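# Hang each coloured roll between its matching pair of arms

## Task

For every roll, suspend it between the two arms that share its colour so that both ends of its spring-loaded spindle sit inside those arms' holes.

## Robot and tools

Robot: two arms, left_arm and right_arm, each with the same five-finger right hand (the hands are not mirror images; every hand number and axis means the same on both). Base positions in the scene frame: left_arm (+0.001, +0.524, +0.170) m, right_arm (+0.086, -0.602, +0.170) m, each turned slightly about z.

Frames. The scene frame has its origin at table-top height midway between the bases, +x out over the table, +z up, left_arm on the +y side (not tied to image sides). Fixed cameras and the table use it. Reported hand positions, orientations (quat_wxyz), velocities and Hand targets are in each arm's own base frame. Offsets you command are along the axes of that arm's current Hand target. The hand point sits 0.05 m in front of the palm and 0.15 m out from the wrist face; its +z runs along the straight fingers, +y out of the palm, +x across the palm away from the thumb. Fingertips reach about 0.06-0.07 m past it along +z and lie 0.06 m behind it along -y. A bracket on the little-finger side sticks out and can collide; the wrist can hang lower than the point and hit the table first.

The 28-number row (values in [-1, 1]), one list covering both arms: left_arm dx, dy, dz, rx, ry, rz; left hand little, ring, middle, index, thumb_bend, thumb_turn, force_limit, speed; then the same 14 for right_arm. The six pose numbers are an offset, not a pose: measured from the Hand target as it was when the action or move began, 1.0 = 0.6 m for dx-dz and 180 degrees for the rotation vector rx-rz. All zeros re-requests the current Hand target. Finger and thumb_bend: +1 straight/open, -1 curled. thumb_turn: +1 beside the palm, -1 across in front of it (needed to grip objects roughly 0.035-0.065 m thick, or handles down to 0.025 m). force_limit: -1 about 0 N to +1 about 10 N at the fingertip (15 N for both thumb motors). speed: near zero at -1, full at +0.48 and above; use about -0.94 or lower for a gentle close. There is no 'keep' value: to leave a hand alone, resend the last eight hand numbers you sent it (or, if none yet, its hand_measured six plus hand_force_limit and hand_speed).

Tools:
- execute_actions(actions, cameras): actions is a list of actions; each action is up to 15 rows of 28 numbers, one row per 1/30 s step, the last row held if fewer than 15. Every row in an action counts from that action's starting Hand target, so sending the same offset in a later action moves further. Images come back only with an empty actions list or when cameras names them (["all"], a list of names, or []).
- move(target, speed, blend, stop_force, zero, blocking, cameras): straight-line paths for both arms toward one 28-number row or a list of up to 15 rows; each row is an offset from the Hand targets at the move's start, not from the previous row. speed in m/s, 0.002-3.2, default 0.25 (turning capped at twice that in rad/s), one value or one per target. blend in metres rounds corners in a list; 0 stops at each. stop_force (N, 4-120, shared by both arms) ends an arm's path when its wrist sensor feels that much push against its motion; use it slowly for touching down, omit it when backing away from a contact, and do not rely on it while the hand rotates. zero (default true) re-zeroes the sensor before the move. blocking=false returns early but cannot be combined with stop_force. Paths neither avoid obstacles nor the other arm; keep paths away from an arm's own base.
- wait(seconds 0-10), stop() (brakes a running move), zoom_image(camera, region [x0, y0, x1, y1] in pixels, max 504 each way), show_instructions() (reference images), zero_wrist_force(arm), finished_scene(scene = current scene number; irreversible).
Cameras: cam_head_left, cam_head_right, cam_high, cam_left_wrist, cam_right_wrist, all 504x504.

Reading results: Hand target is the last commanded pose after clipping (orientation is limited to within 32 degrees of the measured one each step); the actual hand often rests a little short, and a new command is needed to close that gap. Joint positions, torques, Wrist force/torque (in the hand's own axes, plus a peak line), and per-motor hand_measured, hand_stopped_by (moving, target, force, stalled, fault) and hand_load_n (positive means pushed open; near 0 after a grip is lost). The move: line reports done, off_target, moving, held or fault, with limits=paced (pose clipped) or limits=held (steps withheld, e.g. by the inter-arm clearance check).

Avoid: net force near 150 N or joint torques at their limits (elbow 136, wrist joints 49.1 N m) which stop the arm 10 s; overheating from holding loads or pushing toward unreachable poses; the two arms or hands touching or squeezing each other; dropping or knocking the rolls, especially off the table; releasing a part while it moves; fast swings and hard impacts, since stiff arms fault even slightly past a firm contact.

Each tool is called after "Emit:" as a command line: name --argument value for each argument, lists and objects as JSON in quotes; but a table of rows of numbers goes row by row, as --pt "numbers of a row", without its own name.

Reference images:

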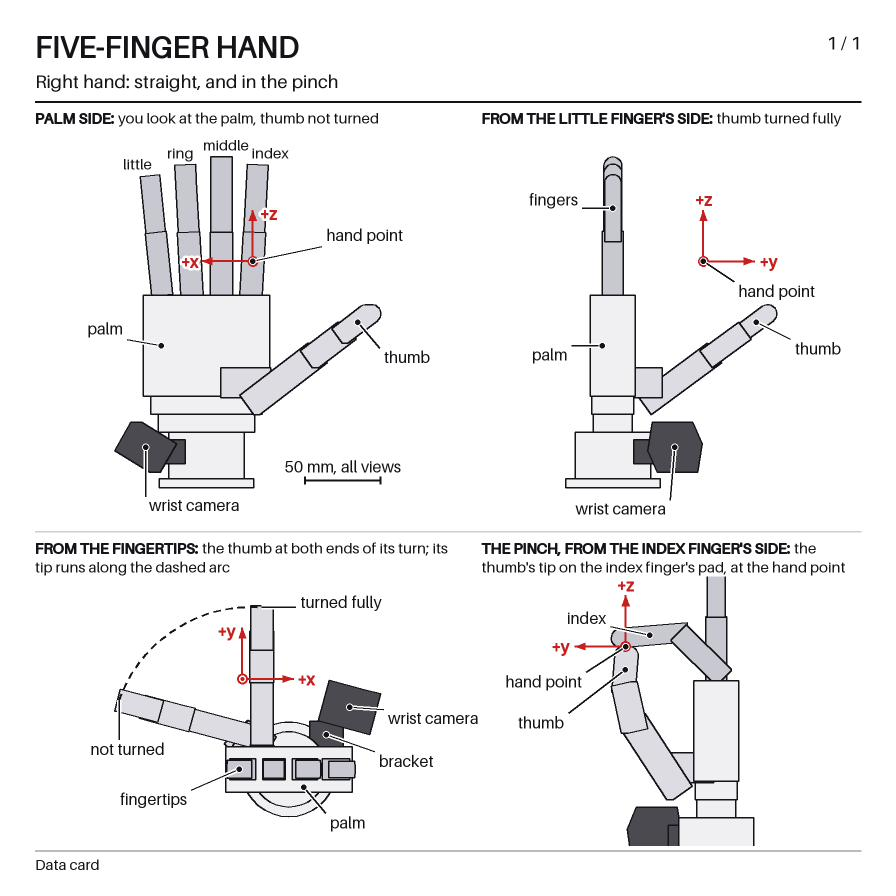

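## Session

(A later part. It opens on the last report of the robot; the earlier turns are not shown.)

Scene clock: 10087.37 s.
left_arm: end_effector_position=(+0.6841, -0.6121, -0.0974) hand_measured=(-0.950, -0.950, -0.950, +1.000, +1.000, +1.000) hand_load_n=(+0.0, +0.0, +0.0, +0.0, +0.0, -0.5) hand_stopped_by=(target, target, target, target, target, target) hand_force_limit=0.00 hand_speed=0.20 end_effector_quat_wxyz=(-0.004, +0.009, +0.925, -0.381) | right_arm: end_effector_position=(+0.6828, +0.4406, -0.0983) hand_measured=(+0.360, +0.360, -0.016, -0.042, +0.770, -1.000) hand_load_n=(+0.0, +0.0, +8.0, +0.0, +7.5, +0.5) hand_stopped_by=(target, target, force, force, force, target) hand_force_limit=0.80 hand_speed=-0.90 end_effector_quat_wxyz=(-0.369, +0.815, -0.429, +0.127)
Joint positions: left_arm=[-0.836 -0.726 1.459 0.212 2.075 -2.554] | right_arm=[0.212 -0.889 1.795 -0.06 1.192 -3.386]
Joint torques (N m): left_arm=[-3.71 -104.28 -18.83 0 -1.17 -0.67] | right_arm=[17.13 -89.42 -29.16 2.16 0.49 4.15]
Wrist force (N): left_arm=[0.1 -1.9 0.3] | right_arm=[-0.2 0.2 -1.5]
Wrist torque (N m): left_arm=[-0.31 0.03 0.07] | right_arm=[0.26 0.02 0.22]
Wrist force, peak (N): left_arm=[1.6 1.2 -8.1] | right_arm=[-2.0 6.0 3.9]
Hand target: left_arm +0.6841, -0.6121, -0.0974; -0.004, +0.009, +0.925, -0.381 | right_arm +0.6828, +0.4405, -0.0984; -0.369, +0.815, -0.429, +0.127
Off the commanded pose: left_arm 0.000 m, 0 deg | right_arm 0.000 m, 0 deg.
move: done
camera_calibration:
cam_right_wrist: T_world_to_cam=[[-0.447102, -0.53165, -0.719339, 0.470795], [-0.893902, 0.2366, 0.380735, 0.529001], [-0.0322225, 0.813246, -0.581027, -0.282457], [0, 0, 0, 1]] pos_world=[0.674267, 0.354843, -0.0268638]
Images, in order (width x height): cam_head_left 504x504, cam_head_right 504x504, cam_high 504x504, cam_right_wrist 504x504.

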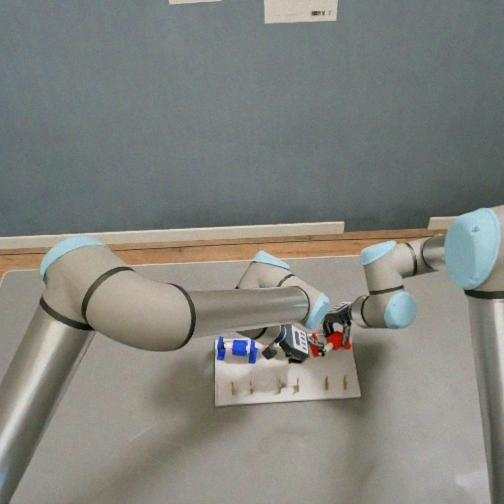

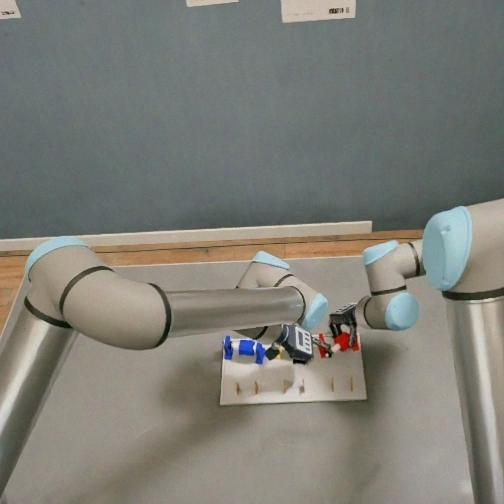

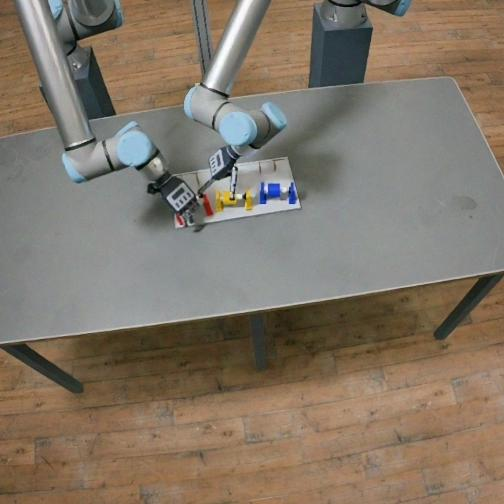

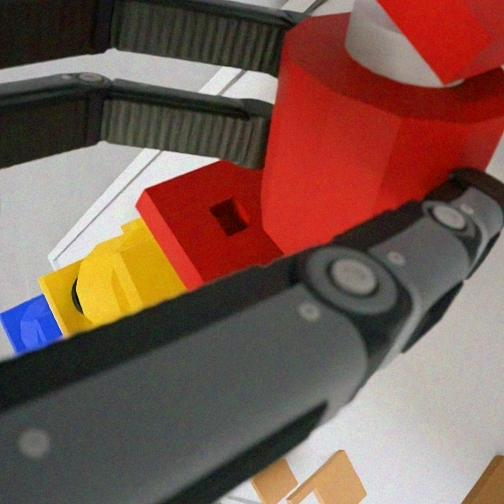

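Emit:
move --pt "0 -0.0352 -0.0355 0 0 0 -0.95 -0.95 -0.95 1 1 1 0 0.2 0 0 0 0 0 0 0.36 0.36 -0.3 -0.3 0 -1 0.8 -0.9" --pt "0.0457 0.0067 -0.0912 0 0 0 -0.95 -0.95 -0.95 1 1 1 0 0.2 0 0 0 0 0 0 0.36 0.36 -0.3 -0.3 0 -1 0.8 -0.9" --speed 0.04 --cameras '["cam_head_left","cam_head_right","cam_high","cam_right_wrist","cam_left_wrist"]'

Emit:
zoom_image --camera "cam_high" --region '[175, 170, 225, 220]'

Emit:
zoom_image --camera "cam_head_left" --region '[295, 310, 355, 370]'

Emit:
zoom_image --camera "cam_head_right" --region '[305, 310, 365, 370]'

Emit:
zoom_image --camera "cam_right_wrist" --region '[254, 0, 504, 250]'

Scene clock: 10105.40 s.
left_arm: end_effector_position=(+0.6575, -0.5701, -0.0613) hand_measured=(-0.950, -0.950, -0.950, +1.000, +1.000, +1.000) hand_load_n=(+0.0, +0.0, +0.5, +0.0, +0.0, +0.0) hand_stopped_by=(target, target, target, target, target, target) hand_force_limit=0.00 hand_speed=0.20 end_effector_quat_wxyz=(-0.004, +0.009, +0.925, -0.381) end_effector_velocity=(+0.002, -0.002, +0.001) end_effector_angular_velocity=(-0.002, -0.001, -0.001) | right_arm: end_effector_position=(+0.6828, +0.4405, -0.0984) hand_measured=(+0.360, +0.360, -0.016, -0.042, +0.770, -1.000) hand_load_n=(+0.0, +0.0, +8.0, +0.0, +7.5, +0.5) hand_stopped_by=(target, target, force, force, force, target) hand_force_limit=0.80 hand_speed=-0.90 end_effector_quat_wxyz=(-0.369, +0.815, -0.429, +0.127)
Joint positions: left_arm=[-0.824 -0.821 1.569 0.202 2.082 -2.543] | right_arm=[0.212 -0.889 1.795 -0.06 1.192 -3.386]
Joint velocities: left_arm=[0 0.002 -0.005 0.001 0.001 0.001] | right_arm=[within noise]
Joint torques (N m): left_arm=[8.63 -71.8 -35.1 4.18 0.78 0.2] | right_arm=[16.96 -82.95 -18.3 2.42 1.03 3.66]
Wrist force (N): left_arm=[0.3 -1.4 0.2] | right_arm=[-0.3 -0.1 -1.2]
Wrist torque (N m): left_arm=[-0.21 -0.01 -0.03] | right_arm=[0.21 0.02 0.21]
Wrist force, peak (N): left_arm=[-0.5 -2.2 0.2] | right_arm=[-0.2 0.4 -1.6]
Hand target: left_arm +0.6575, -0.5702, -0.0614; -0.004, +0.009, +0.925, -0.381 | right_arm +0.6828, +0.4405, -0.0984; -0.369, +0.815, -0.429, +0.127
Off the commanded pose: left_arm 0.000 m, 0 deg | right_arm 0.000 m, 0 deg.
move: done
camera_calibration:
cam_left_wrist: T_world_to_cam=[[-0.242008, 0.678468, -0.693623, 0.50078], [0.803624, 0.540751, 0.248548, -0.212033], [0.54371, -0.497262, -0.676099, -0.565475], [0, 0, 0, 1]] pos_world=[0.599042, -0.506295, 0.0177362]
cam_right_wrist: T_world_to_cam=[[-0.447102, -0.53165, -0.719339, 0.470795], [-0.893902, 0.2366, 0.380735, 0.529001], [-0.0322225, 0.813246, -0.581027, -0.282457], [0, 0, 0, 1]] pos_world=[0.674267, 0.354843, -0.0268638]

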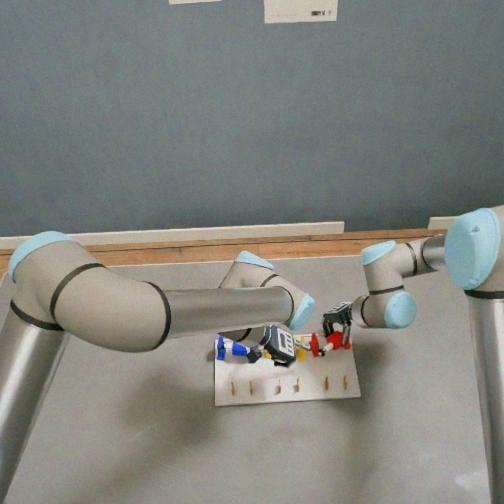

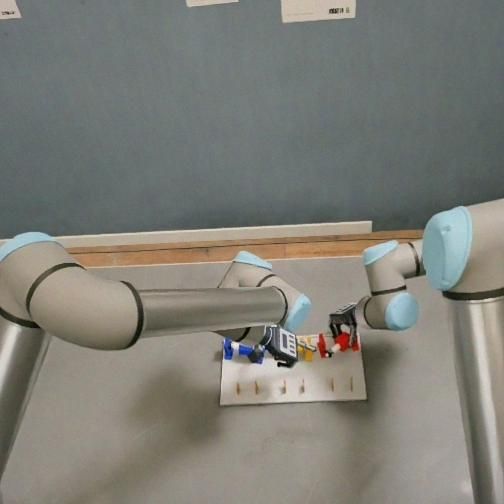

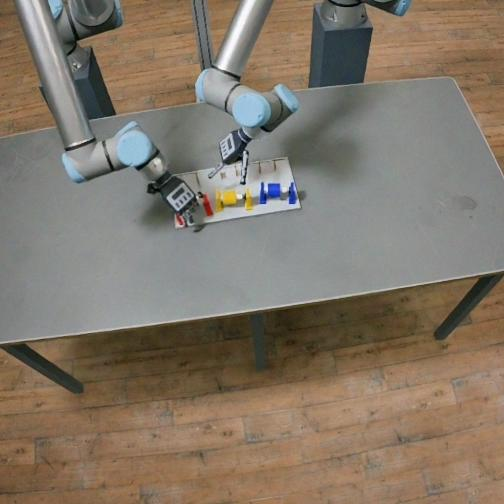

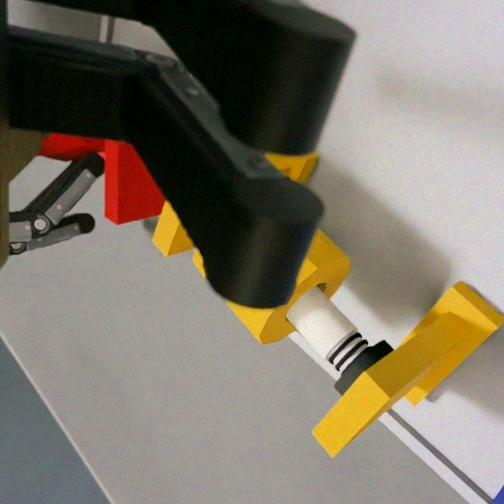

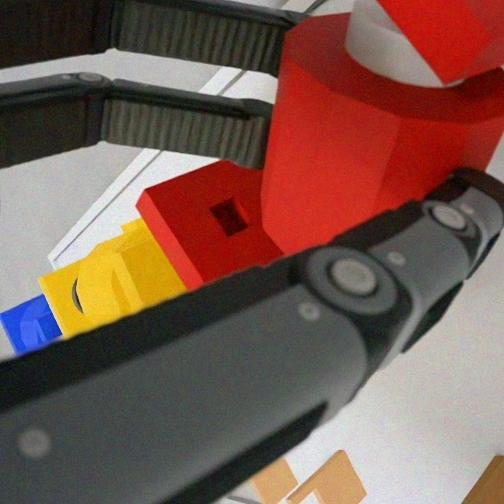

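Scaled by 10.080 from the camera's 504x504 image, which has a finer 720x720 frame.

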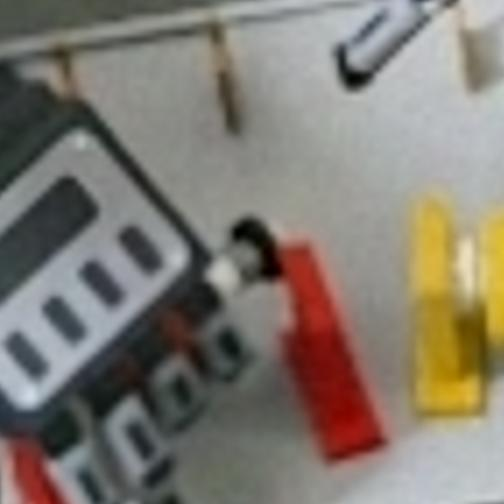

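Scaled by 8.400 from the camera's 504x504 image, which has a finer 720x720 frame.

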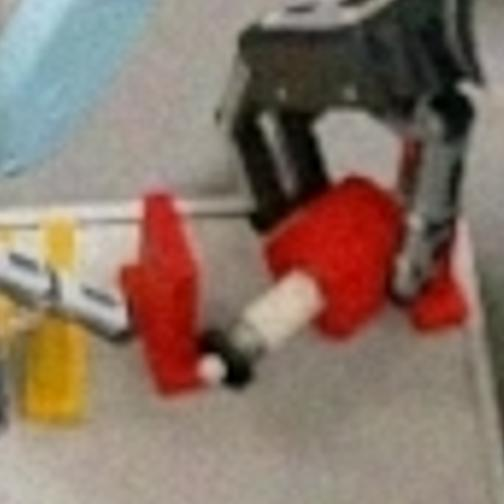

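Scaled by 8.400 from the camera's 504x504 image, which has a finer 720x720 frame.

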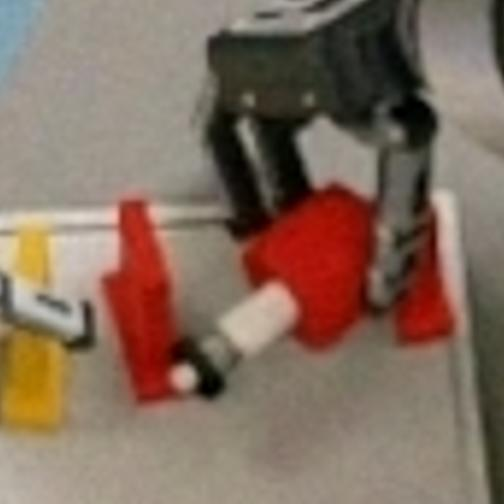

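Scaled by 2.016 from the camera's 504x504 image, which has a finer 720x720 frame.

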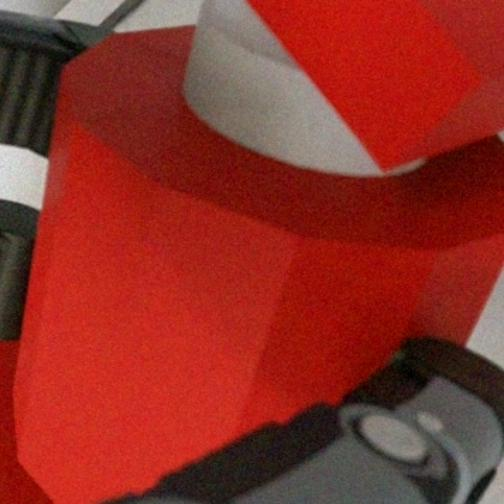

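Emit:
move --target '[0,0,0,0,0,0,-0.95,-0.95,-0.95,1,1,1,0,0.2,0,0,0,0,0,0,0.36,0.36,-0.4,-0.4,-0.1,-1,0.8,-0.9]' --cameras '["cam_right_wrist","cam_head_left"]'

Emit:
zoom_image --camera "cam_right_wrist" --region '[254, 0, 504, 250]'

Scene clock: 10126.33 s.
left_arm: end_effector_position=(+0.6575, -0.5702, -0.0614) hand_measured=(-0.950, -0.950, -0.950, +1.000, +1.000, +1.000) hand_load_n=(+0.0, +0.5, +0.0, +0.0, +0.0, -0.5) hand_stopped_by=(target, target, target, target, target, target) hand_force_limit=0.00 hand_speed=0.20 end_effector_quat_wxyz=(-0.004, +0.009, +0.925, -0.381) | right_arm: end_effector_position=(+0.6828, +0.4405, -0.0984) hand_measured=(+0.360, +0.360, -0.022, -0.094, +0.762, -1.000) hand_load_n=(+0.0, +0.0, +8.0, +8.5, +17.5, -0.5) hand_stopped_by=(target, target, force, force, force, target) hand_force_limit=0.80 hand_speed=-0.90 end_effector_quat_wxyz=(-0.369, +0.815, -0.429, +0.127)
Joint positions: left_arm=[-0.824 -0.821 1.569 0.202 2.081 -2.543] | right_arm=[0.212 -0.889 1.795 -0.06 1.192 -3.386]
Joint torques (N m): left_arm=[-18.9 -69.81 -35.69 4.71 -0.67 -2.4] | right_arm=[14.74 -82.25 -17.84 2.15 0.56 3.54]
Wrist force (N): left_arm=[0.2 -1.8 -0.1] | right_arm=[-0.7 0.3 -1.1]
Wrist torque (N m): left_arm=[-0.24 0.01 -0.05] | right_arm=[0.24 -0.02 0.27]
Wrist force, peak (N): left_arm=[0.3 -2.1 -0.6] | right_arm=[-1.8 -0.6 0.1]
Hand target: left_arm +0.6575, -0.5702, -0.0614; -0.004, +0.009, +0.925, -0.381 | right_arm +0.6828, +0.4405, -0.0984; -0.369, +0.815, -0.429, +0.127
Off the commanded pose: left_arm 0.000 m, 0 deg | right_arm 0.000 m, 0 deg.
move: done
camera_calibration:
cam_right_wrist: T_world_to_cam=[[-0.447102, -0.53165, -0.719339, 0.470795], [-0.893902, 0.2366, 0.380735, 0.529001], [-0.0322225, 0.813246, -0.581027, -0.282457], [0, 0, 0, 1]] pos_world=[0.674267, 0.354843, -0.0268638]
Images, in order (width x height): cam_head_left 504x504, cam_right_wrist 504x504.

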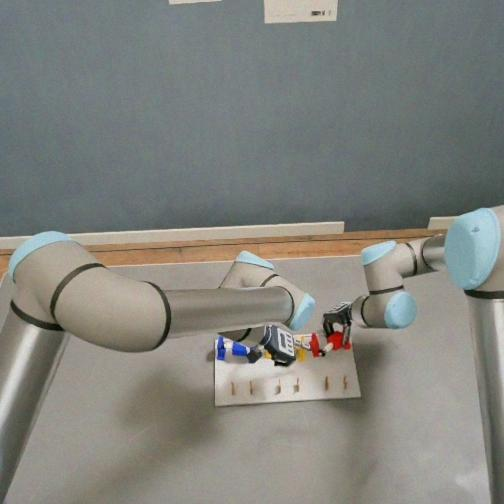

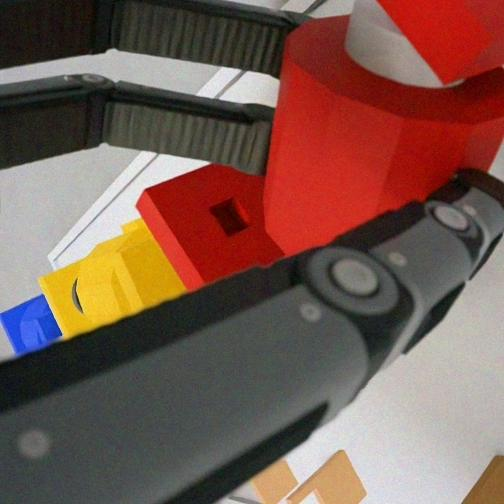

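Scaled by 2.016 from the camera's 504x504 image, which has a finer 720x720 frame.

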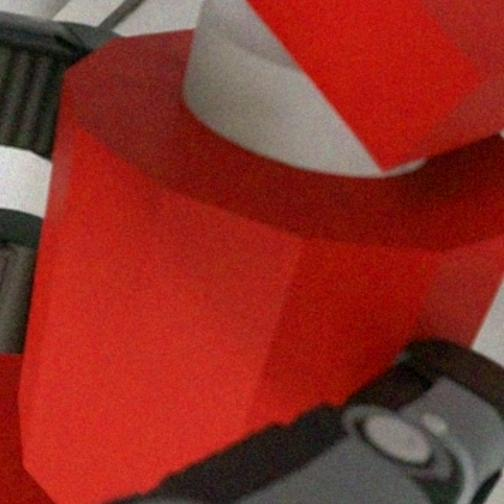

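Emit:
move --target '[0,0,0,0,0,0,-0.95,-0.95,-0.95,1,1,1,0,0.2,-0.0167,0,0,0,0,0,0.36,0.36,-0.4,-0.4,-0.1,-1,0.8,-0.9]' --speed 0.02 --cameras '["cam_right_wrist","cam_head_left","cam_high"]'

Emit:
zoom_image --camera "cam_right_wrist" --region '[304, 0, 504, 200]'

Emit:
zoom_image --camera "cam_high" --region '[175, 170, 225, 220]'

Emit:
zoom_image --camera "cam_head_left" --region '[295, 310, 355, 370]'

Scene clock: 10138.23 s.
left_arm: end_effector_position=(+0.6575, -0.5702, -0.0614) hand_measured=(-0.950, -0.950, -0.950, +1.000, +1.000, +1.000) hand_load_n=(+0.0, +0.0, +0.0, +0.0, +0.0, +0.0) hand_stopped_by=(target, target, target, target, target, target) hand_force_limit=0.00 hand_speed=0.20 end_effector_quat_wxyz=(-0.004, +0.009, +0.925, -0.381) | right_arm: end_effector_position=(+0.6767, +0.4487, -0.0973) hand_measured=(+0.360, +0.360, -0.022, -0.094, +0.762, -1.000) hand_load_n=(+0.0, +0.0, +9.0, +7.0, +16.5, -1.0) hand_stopped_by=(target, target, force, force, force, target) hand_force_limit=0.80 hand_speed=-0.90 end_effector_quat_wxyz=(-0.369, +0.815, -0.429, +0.127)
Joint positions: left_arm=[-0.824 -0.821 1.569 0.202 2.081 -2.543] | right_arm=[0.226 -0.893 1.8 -0.064 1.201 -3.375]
Joint torques (N m): left_arm=[-16.5 -71.81 -36.21 4.71 -0.64 -2.06] | right_arm=[-16.75 -85.43 -21.65 1.04 0.04 0.5]
Wrist force (N): left_arm=[0.6 -1.7 0.0] | right_arm=[0.0 0.1 -1.6]
Wrist torque (N m): left_arm=[-0.24 -0.06 -0.02] | right_arm=[0.25 0.00 -0.01]
Wrist force, peak (N): left_arm=[0.3 -1.9 0.0] | right_arm=[0.3 -0.4 -1.8]
Hand target: left_arm +0.6575, -0.5702, -0.0614; -0.004, +0.009, +0.925, -0.381 | right_arm +0.6768, +0.4485, -0.0973; -0.369, +0.815, -0.429, +0.127
Off the commanded pose: left_arm 0.000 m, 0 deg | right_arm 0.000 m, 0 deg.
move: done
camera_calibration:
cam_right_wrist: T_world_to_cam=[[-0.447102, -0.53165, -0.719339, 0.473165], [-0.893902, 0.2366, 0.380735, 0.521213], [-0.0322225, 0.813246, -0.581027, -0.288602], [0, 0, 0, 1]] pos_world=[0.668167, 0.362943, -0.0257638]
Images, in order (width x height): cam_head_left 504x504, cam_high 504x504, cam_right_wrist 504x504.

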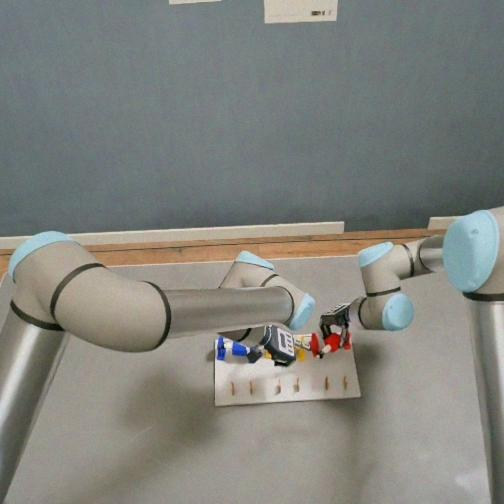

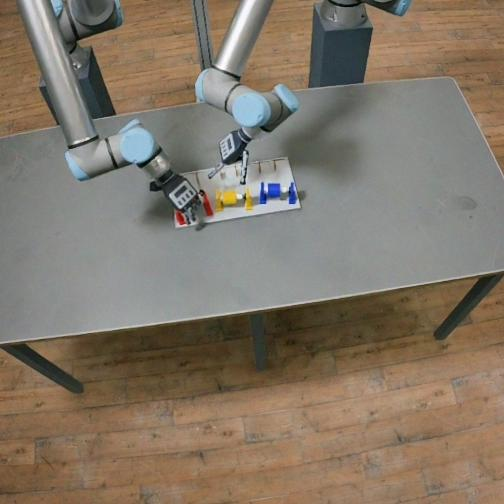

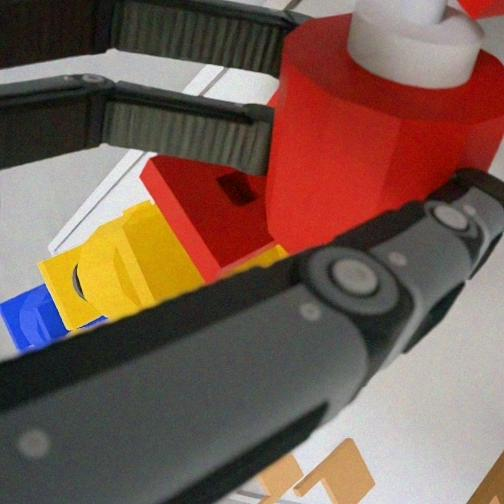

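Scaled by 2.520 from the camera's 504x504 image, which has a finer 720x720 frame.

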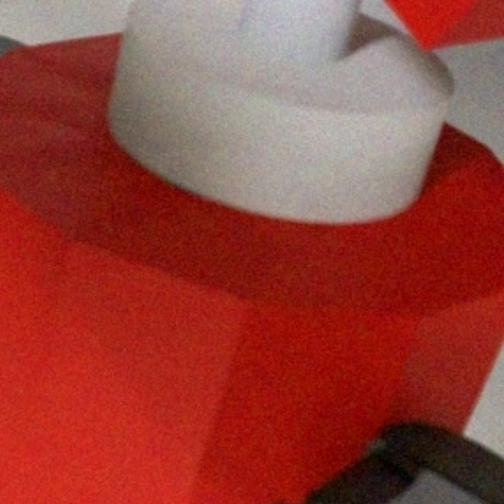

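Scaled by 10.080 from the camera's 504x504 image, which has a finer 720x720 frame.

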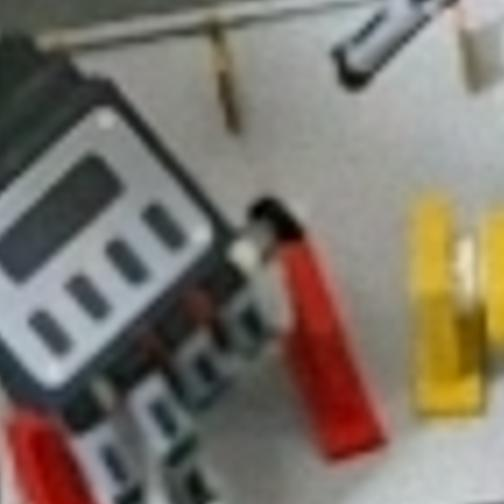

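Scaled by 8.400 from the camera's 504x504 image, which has a finer 720x720 frame.

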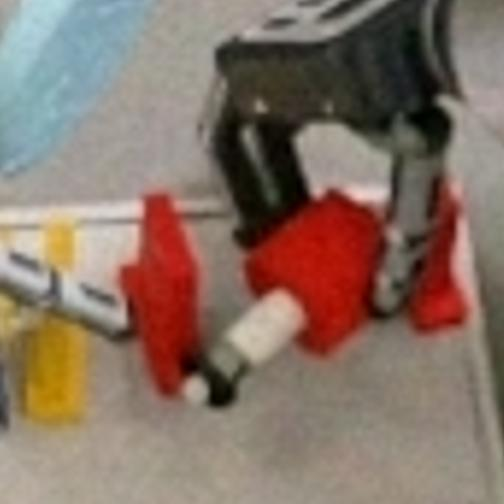

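Emit:
move --target '[0,0,0,0,0,0,-0.95,-0.95,-0.95,1,1,1,0,0.2,0.0130,-0.0183,-0.0128,0.0048,-0.0216,0.0568,0.36,0.36,-0.4,-0.4,-0.1,-1,0.8,-0.9]' --speed 0.03 --cameras '["cam_right_wrist","cam_head_left","cam_high"]'

Emit:
zoom_image --camera "cam_right_wrist" --region '[304, 0, 504, 200]'

Emit:
zoom_image --camera "cam_high" --region '[175, 170, 225, 220]'

Emit:
zoom_image --camera "cam_head_left" --region '[295, 310, 355, 370]'

Scene clock: 10187.33 s.
left_arm: end_effector_position=(+0.6575, -0.5702, -0.0614) hand_measured=(-0.950, -0.950, -0.950, +1.000, +1.000, +1.000) hand_load_n=(+0.0, +0.0, +0.0, +0.0, +0.0, -0.5) hand_stopped_by=(target, target, target, target, target, target) hand_force_limit=0.00 hand_speed=0.20 end_effector_quat_wxyz=(-0.004, +0.009, +0.925, -0.381) | right_arm: end_effector_position=(+0.6841, +0.4424, -0.0850) hand_measured=(+0.360, +0.360, -0.022, -0.094, +0.762, -1.000) hand_load_n=(+0.0, +0.0, +8.5, +7.0, +16.5, -1.0) hand_stopped_by=(target, target, force, force, force, target) hand_force_limit=0.80 hand_speed=-0.90 end_effector_quat_wxyz=(-0.399, +0.774, -0.487, +0.070)
Joint positions: left_arm=[-0.824 -0.821 1.569 0.202 2.081 -2.543] | right_arm=[0.173 -0.887 1.793 -0.05 1.097 -3.238]
Joint torques (N m): left_arm=[-14.67 -72.98 -34.26 4.85 -0.02 -1.01] | right_arm=[5.64 -77.5 -34.52 3.68 1.63 -3.01]
Wrist force (N): left_arm=[-0.1 -1.8 0.1] | right_arm=[0.4 -0.3 -1.2]
Wrist torque (N m): left_arm=[-0.27 0.05 -0.07] | right_arm=[0.20 -0.08 0.04]
Wrist force, peak (N): left_arm=[0.5 -2.1 0.2] | right_arm=[0.4 0.0 -1.8]
Hand target: left_arm +0.6575, -0.5702, -0.0614; -0.004, +0.009, +0.925, -0.381 | right_arm +0.6841, +0.4425, -0.0850; -0.399, +0.774, -0.486, +0.070
Off the commanded pose: left_arm 0.000 m, 0 deg | right_arm 0.000 m, 0 deg.
move: done
camera_calibration:
cam_right_wrist: T_world_to_cam=[[-0.556184, -0.387508, -0.735185, 0.491597], [-0.830867, 0.240238, 0.501943, 0.490181], [-0.0178876, 0.890013, -0.455583, -0.309287], [0, 0, 0, 1]] pos_world=[0.675161, 0.348008, -0.0255342]
Images, in order (width x height): cam_head_left 504x504, cam_high 504x504, cam_right_wrist 504x504.

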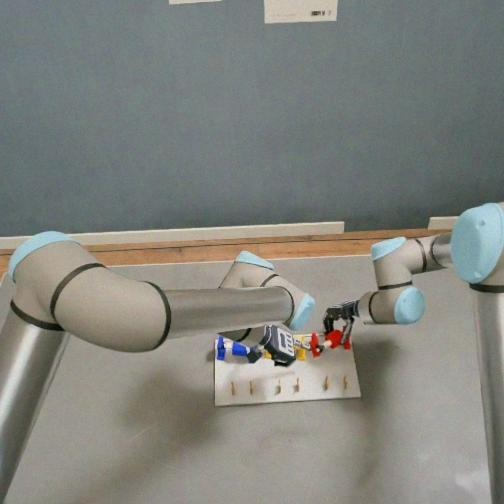

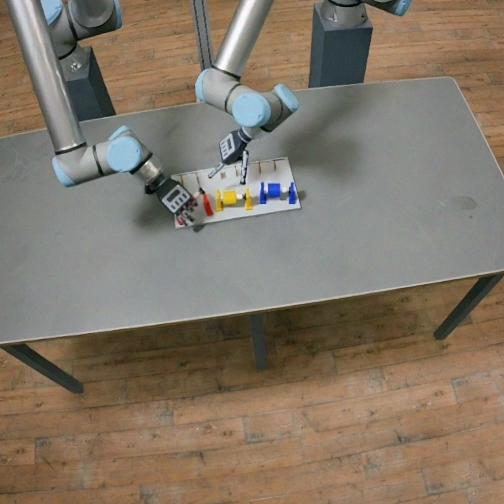

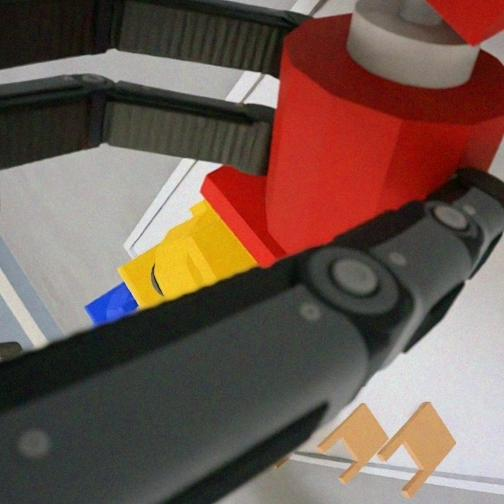

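Scaled by 2.520 from the camera's 504x504 image, which has a finer 720x720 frame.

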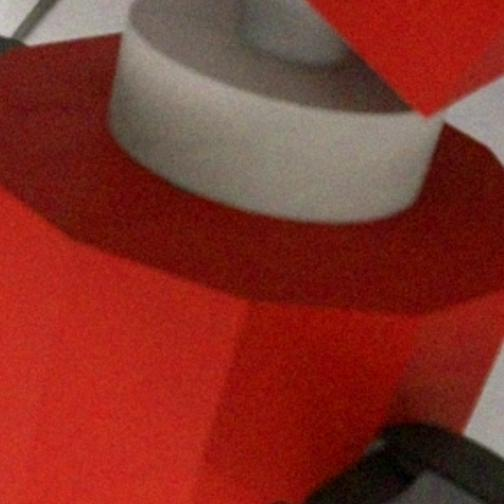

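Scaled by 10.080 from the camera's 504x504 image, which has a finer 720x720 frame.

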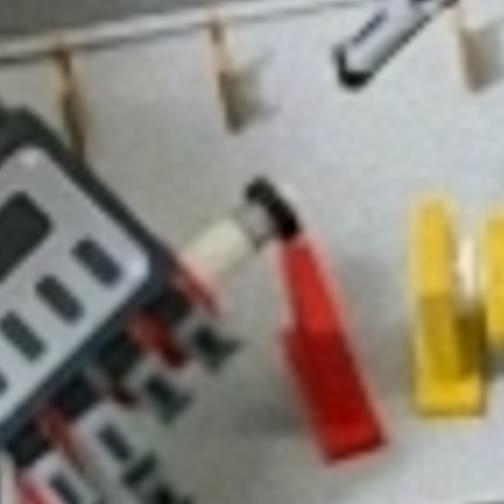

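Scaled by 8.400 from the camera's 504x504 image, which has a finer 720x720 frame.

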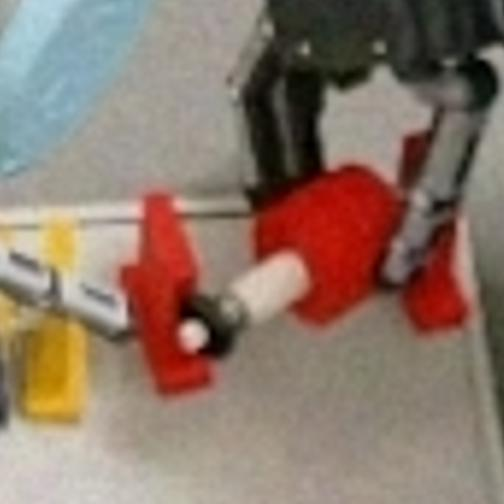

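Emit:
move --target '[0,0,0,0,0,0,-0.95,-0.95,-0.95,1,1,1,0,0.2,-0.0033,0.0053,0.0080,0,0,0,0.36,0.36,-0.4,-0.4,-0.1,-1,0.8,-0.9]' --speed 0.02 --cameras '["cam_right_wrist","cam_head_left","cam_high"]'

Emit:
zoom_image --camera "cam_right_wrist" --region '[364, 0, 504, 100]'

Emit:
zoom_image --camera "cam_high" --region '[175, 170, 225, 220]'

Emit:
zoom_image --camera "cam_head_left" --region '[295, 310, 355, 370]'

Scene clock: 10226.03 s.
left_arm: end_effector_position=(+0.6575, -0.5702, -0.0614) hand_measured=(-0.950, -0.950, -0.950, +1.000, +1.000, +1.000) hand_load_n=(+0.0, +0.0, +0.0, +0.0, +0.0, +0.0) hand_stopped_by=(target, target, target, target, target, target) hand_force_limit=0.00 hand_speed=0.20 end_effector_quat_wxyz=(-0.004, +0.009, +0.925, -0.381) | right_arm: end_effector_position=(+0.6832, +0.4461, -0.0899) hand_measured=(+0.360, +0.360, -0.022, -0.094, +0.762, -1.000) hand_load_n=(+0.0, +0.0, +8.5, +7.0, +16.5, -1.0) hand_stopped_by=(target, target, force, force, force, target) hand_force_limit=0.80 hand_speed=-0.90 end_effector_quat_wxyz=(-0.399, +0.774, -0.486, +0.070)
Joint positions: left_arm=[-0.824 -0.821 1.569 0.202 2.081 -2.543] | right_arm=[0.179 -0.88 1.792 -0.058 1.101 -3.233]
Joint torques (N m): left_arm=[-16.15 -71.98 -34.2 5.07 -0.04 -0.59] | right_arm=[4.7 -86.39 -34.93 2.56 1.84 2.5]
Wrist force (N): left_arm=[0.4 -1.7 0.0] | right_arm=[0.7 -0.6 -2.0]
Wrist torque (N m): left_arm=[-0.23 -0.02 -0.04] | right_arm=[0.19 -0.10 0.04]
Wrist force, peak (N): left_arm=[0.3 -2.0 0.2] | right_arm=[0.7 -1.0 -1.8]
Hand target: left_arm +0.6575, -0.5702, -0.0614; -0.004, +0.009, +0.925, -0.381 | right_arm +0.6832, +0.4461, -0.0898; -0.399, +0.774, -0.486, +0.070
Off the commanded pose: left_arm 0.000 m, 0 deg | right_arm 0.000 m, 0 deg.
move: done
camera_calibration:
cam_right_wrist: T_world_to_cam=[[-0.55587, -0.387876, -0.735228, 0.488771], [-0.831075, 0.24017, 0.501631, 0.491209], [-0.0179911, 0.889871, -0.455857, -0.314763], [0, 0, 0, 1]] pos_world=[0.674261, 0.351707, -0.0305337]
Images, in order (width x height): cam_head_left 504x504, cam_high 504x504, cam_right_wrist 504x504.

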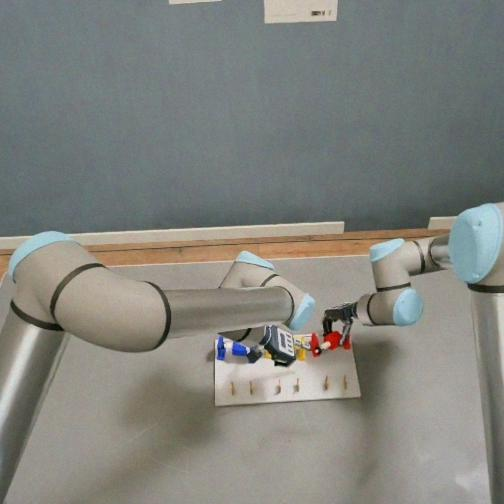

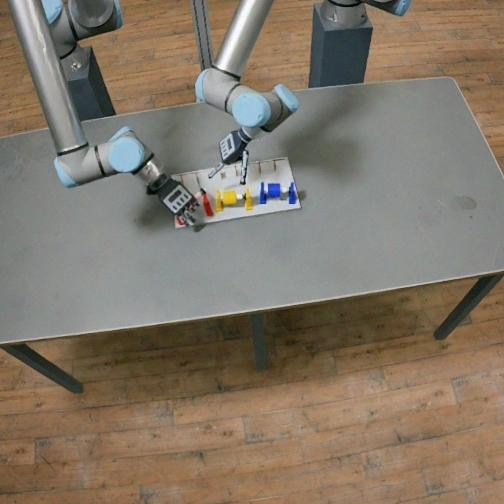

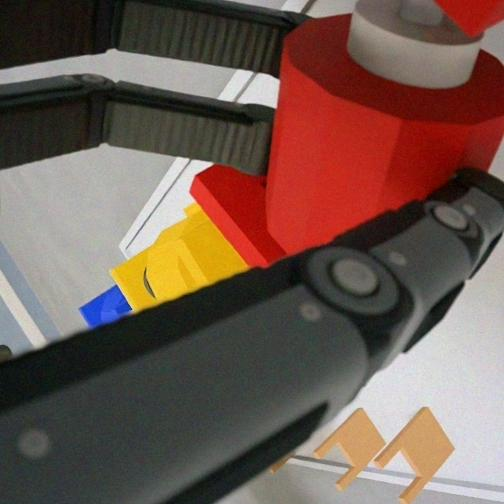

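Scaled by 3.600 from the camera's 504x504 image, which has a finer 720x720 frame.

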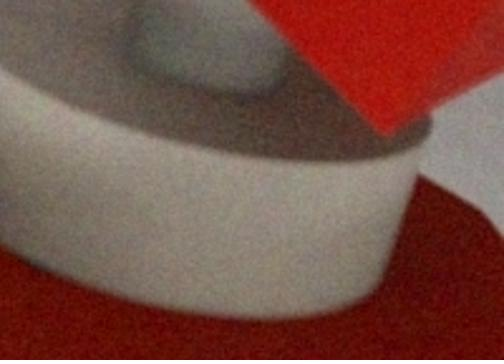

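Scaled by 10.080 from the camera's 504x504 image, which has a finer 720x720 frame.

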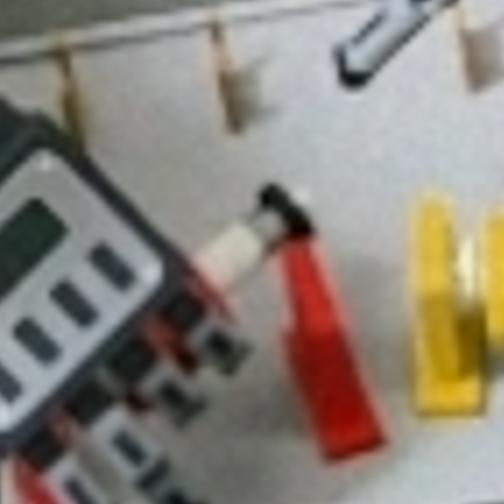

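Scaled by 8.400 from the camera's 504x504 image, which has a finer 720x720 frame.

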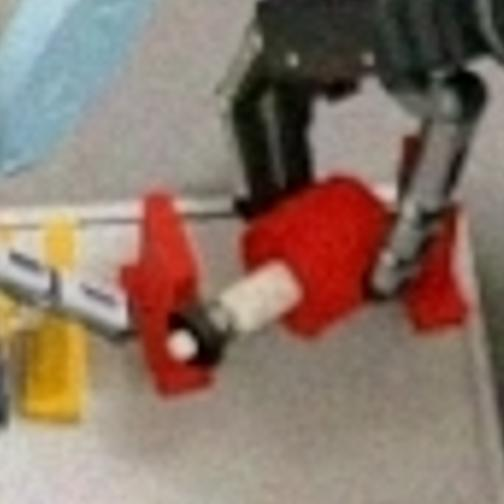

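Emit:
move --target '[0,0,0,0,0,0,-0.95,-0.95,-0.95,1,1,1,0,0.2,0.0263,-0.0032,-0.0022,0,0,0,0.36,0.36,-0.4,-0.4,-0.1,-1,0.8,-0.9]' --speed 0.01 --stop_force 5 --cameras '["cam_right_wrist","cam_head_left","cam_high"]'

Emit:
zoom_image --camera "cam_right_wrist" --region '[364, 0, 504, 100]'

Emit:
zoom_image --camera "cam_high" --region '[175, 170, 225, 220]'

Emit:
zoom_image --camera "cam_head_left" --region '[295, 310, 355, 370]'

Scene clock: 10244.43 s.
left_arm: end_effector_position=(+0.6575, -0.5702, -0.0614) hand_measured=(-0.950, -0.950, -0.950, +1.000, +1.000, +1.000) hand_load_n=(+0.0, +0.0, +0.5, +0.0, +0.0, +0.0) hand_stopped_by=(target, target, target, target, target, target) hand_force_limit=0.00 hand_speed=0.20 end_effector_quat_wxyz=(-0.004, +0.009, +0.925, -0.381) | right_arm: end_effector_position=(+0.6892, +0.4372, -0.0913) hand_measured=(+0.360, +0.360, -0.022, -0.094, +0.762, -1.000) hand_load_n=(+0.0, +0.0, +9.0, +7.0, +16.0, +2.0) hand_stopped_by=(target, target, force, force, force, target) hand_force_limit=0.80 hand_speed=-0.90 end_effector_quat_wxyz=(-0.399, +0.774, -0.486, +0.070)
Joint positions: left_arm=[-0.824 -0.821 1.569 0.202 2.081 -2.543] | right_arm=[0.164 -0.875 1.787 -0.052 1.091 -3.246]
Joint torques (N m): left_arm=[-16.19 -72.2 -35.41 5.08 0.43 -0.32] | right_arm=[17.37 -97.69 -16.97 -0.05 3.19 3.88]
Wrist force (N): left_arm=[-0.2 -1.7 0.1] | right_arm=[-2.1 -0.3 -0.8]
Wrist torque (N m): left_arm=[-0.25 0.07 -0.08] | right_arm=[0.24 -0.08 0.35]
Wrist force, peak (N): left_arm=[0.4 -2.0 -0.1] | right_arm=[-6.2 -1.7 1.0]
Hand target: left_arm +0.6575, -0.5702, -0.0614; -0.004, +0.009, +0.925, -0.381 | right_arm +0.6892, +0.4372, -0.0913; -0.399, +0.774, -0.486, +0.070 (not the last commanded pose)
Off the commanded pose: left_arm 0.000 m, 0 deg | right_arm 0.005 m, 0 deg.
move: contact (right_arm)
camera_calibration:
cam_right_wrist: T_world_to_cam=[[-0.55587, -0.387876, -0.735228, 0.487625], [-0.831075, 0.24017, 0.501631, 0.499035], [-0.0179911, 0.889871, -0.455857, -0.307373], [0, 0, 0, 1]] pos_world=[0.680261, 0.342807, -0.0319337]
Images, in order (width x height): cam_head_left 504x504, cam_high 504x504, cam_right_wrist 504x504.

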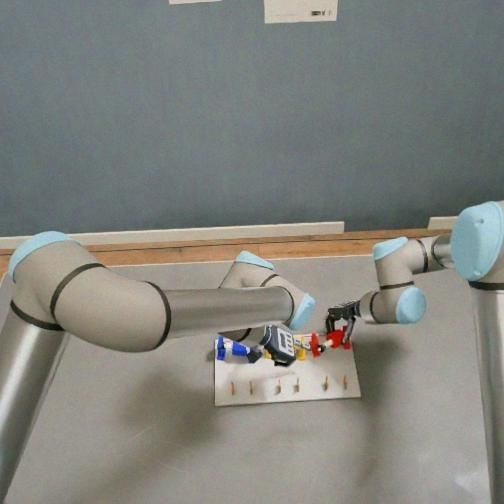

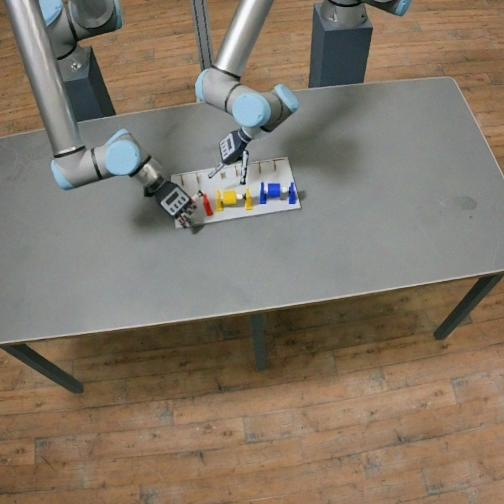

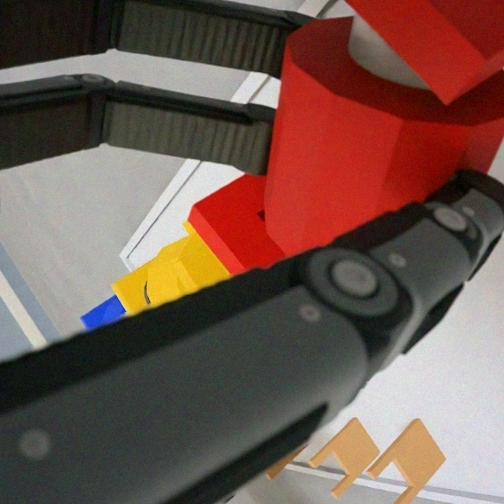

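Scaled by 3.600 from the camera's 504x504 image, which has a finer 720x720 frame.

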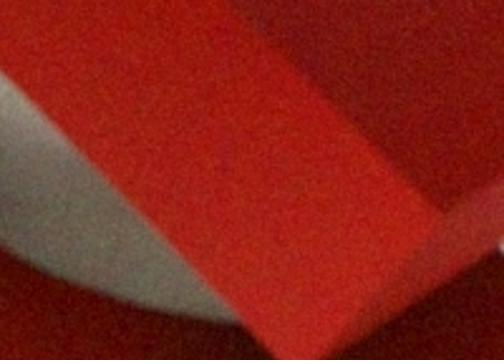

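Scaled by 10.080 from the camera's 504x504 image, which has a finer 720x720 frame.

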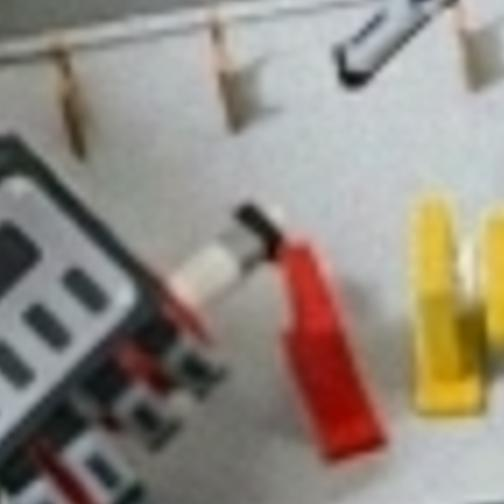

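Scaled by 8.400 from the camera's 504x504 image, which has a finer 720x720 frame.

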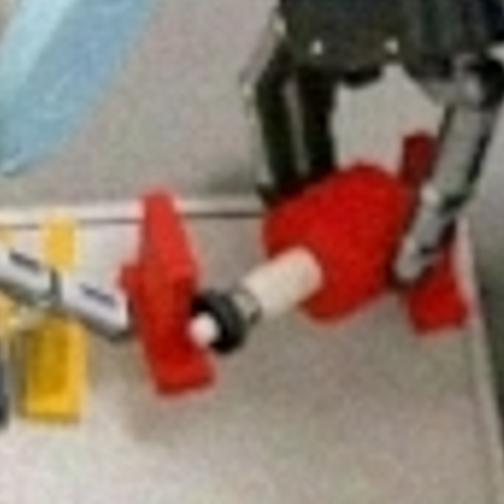

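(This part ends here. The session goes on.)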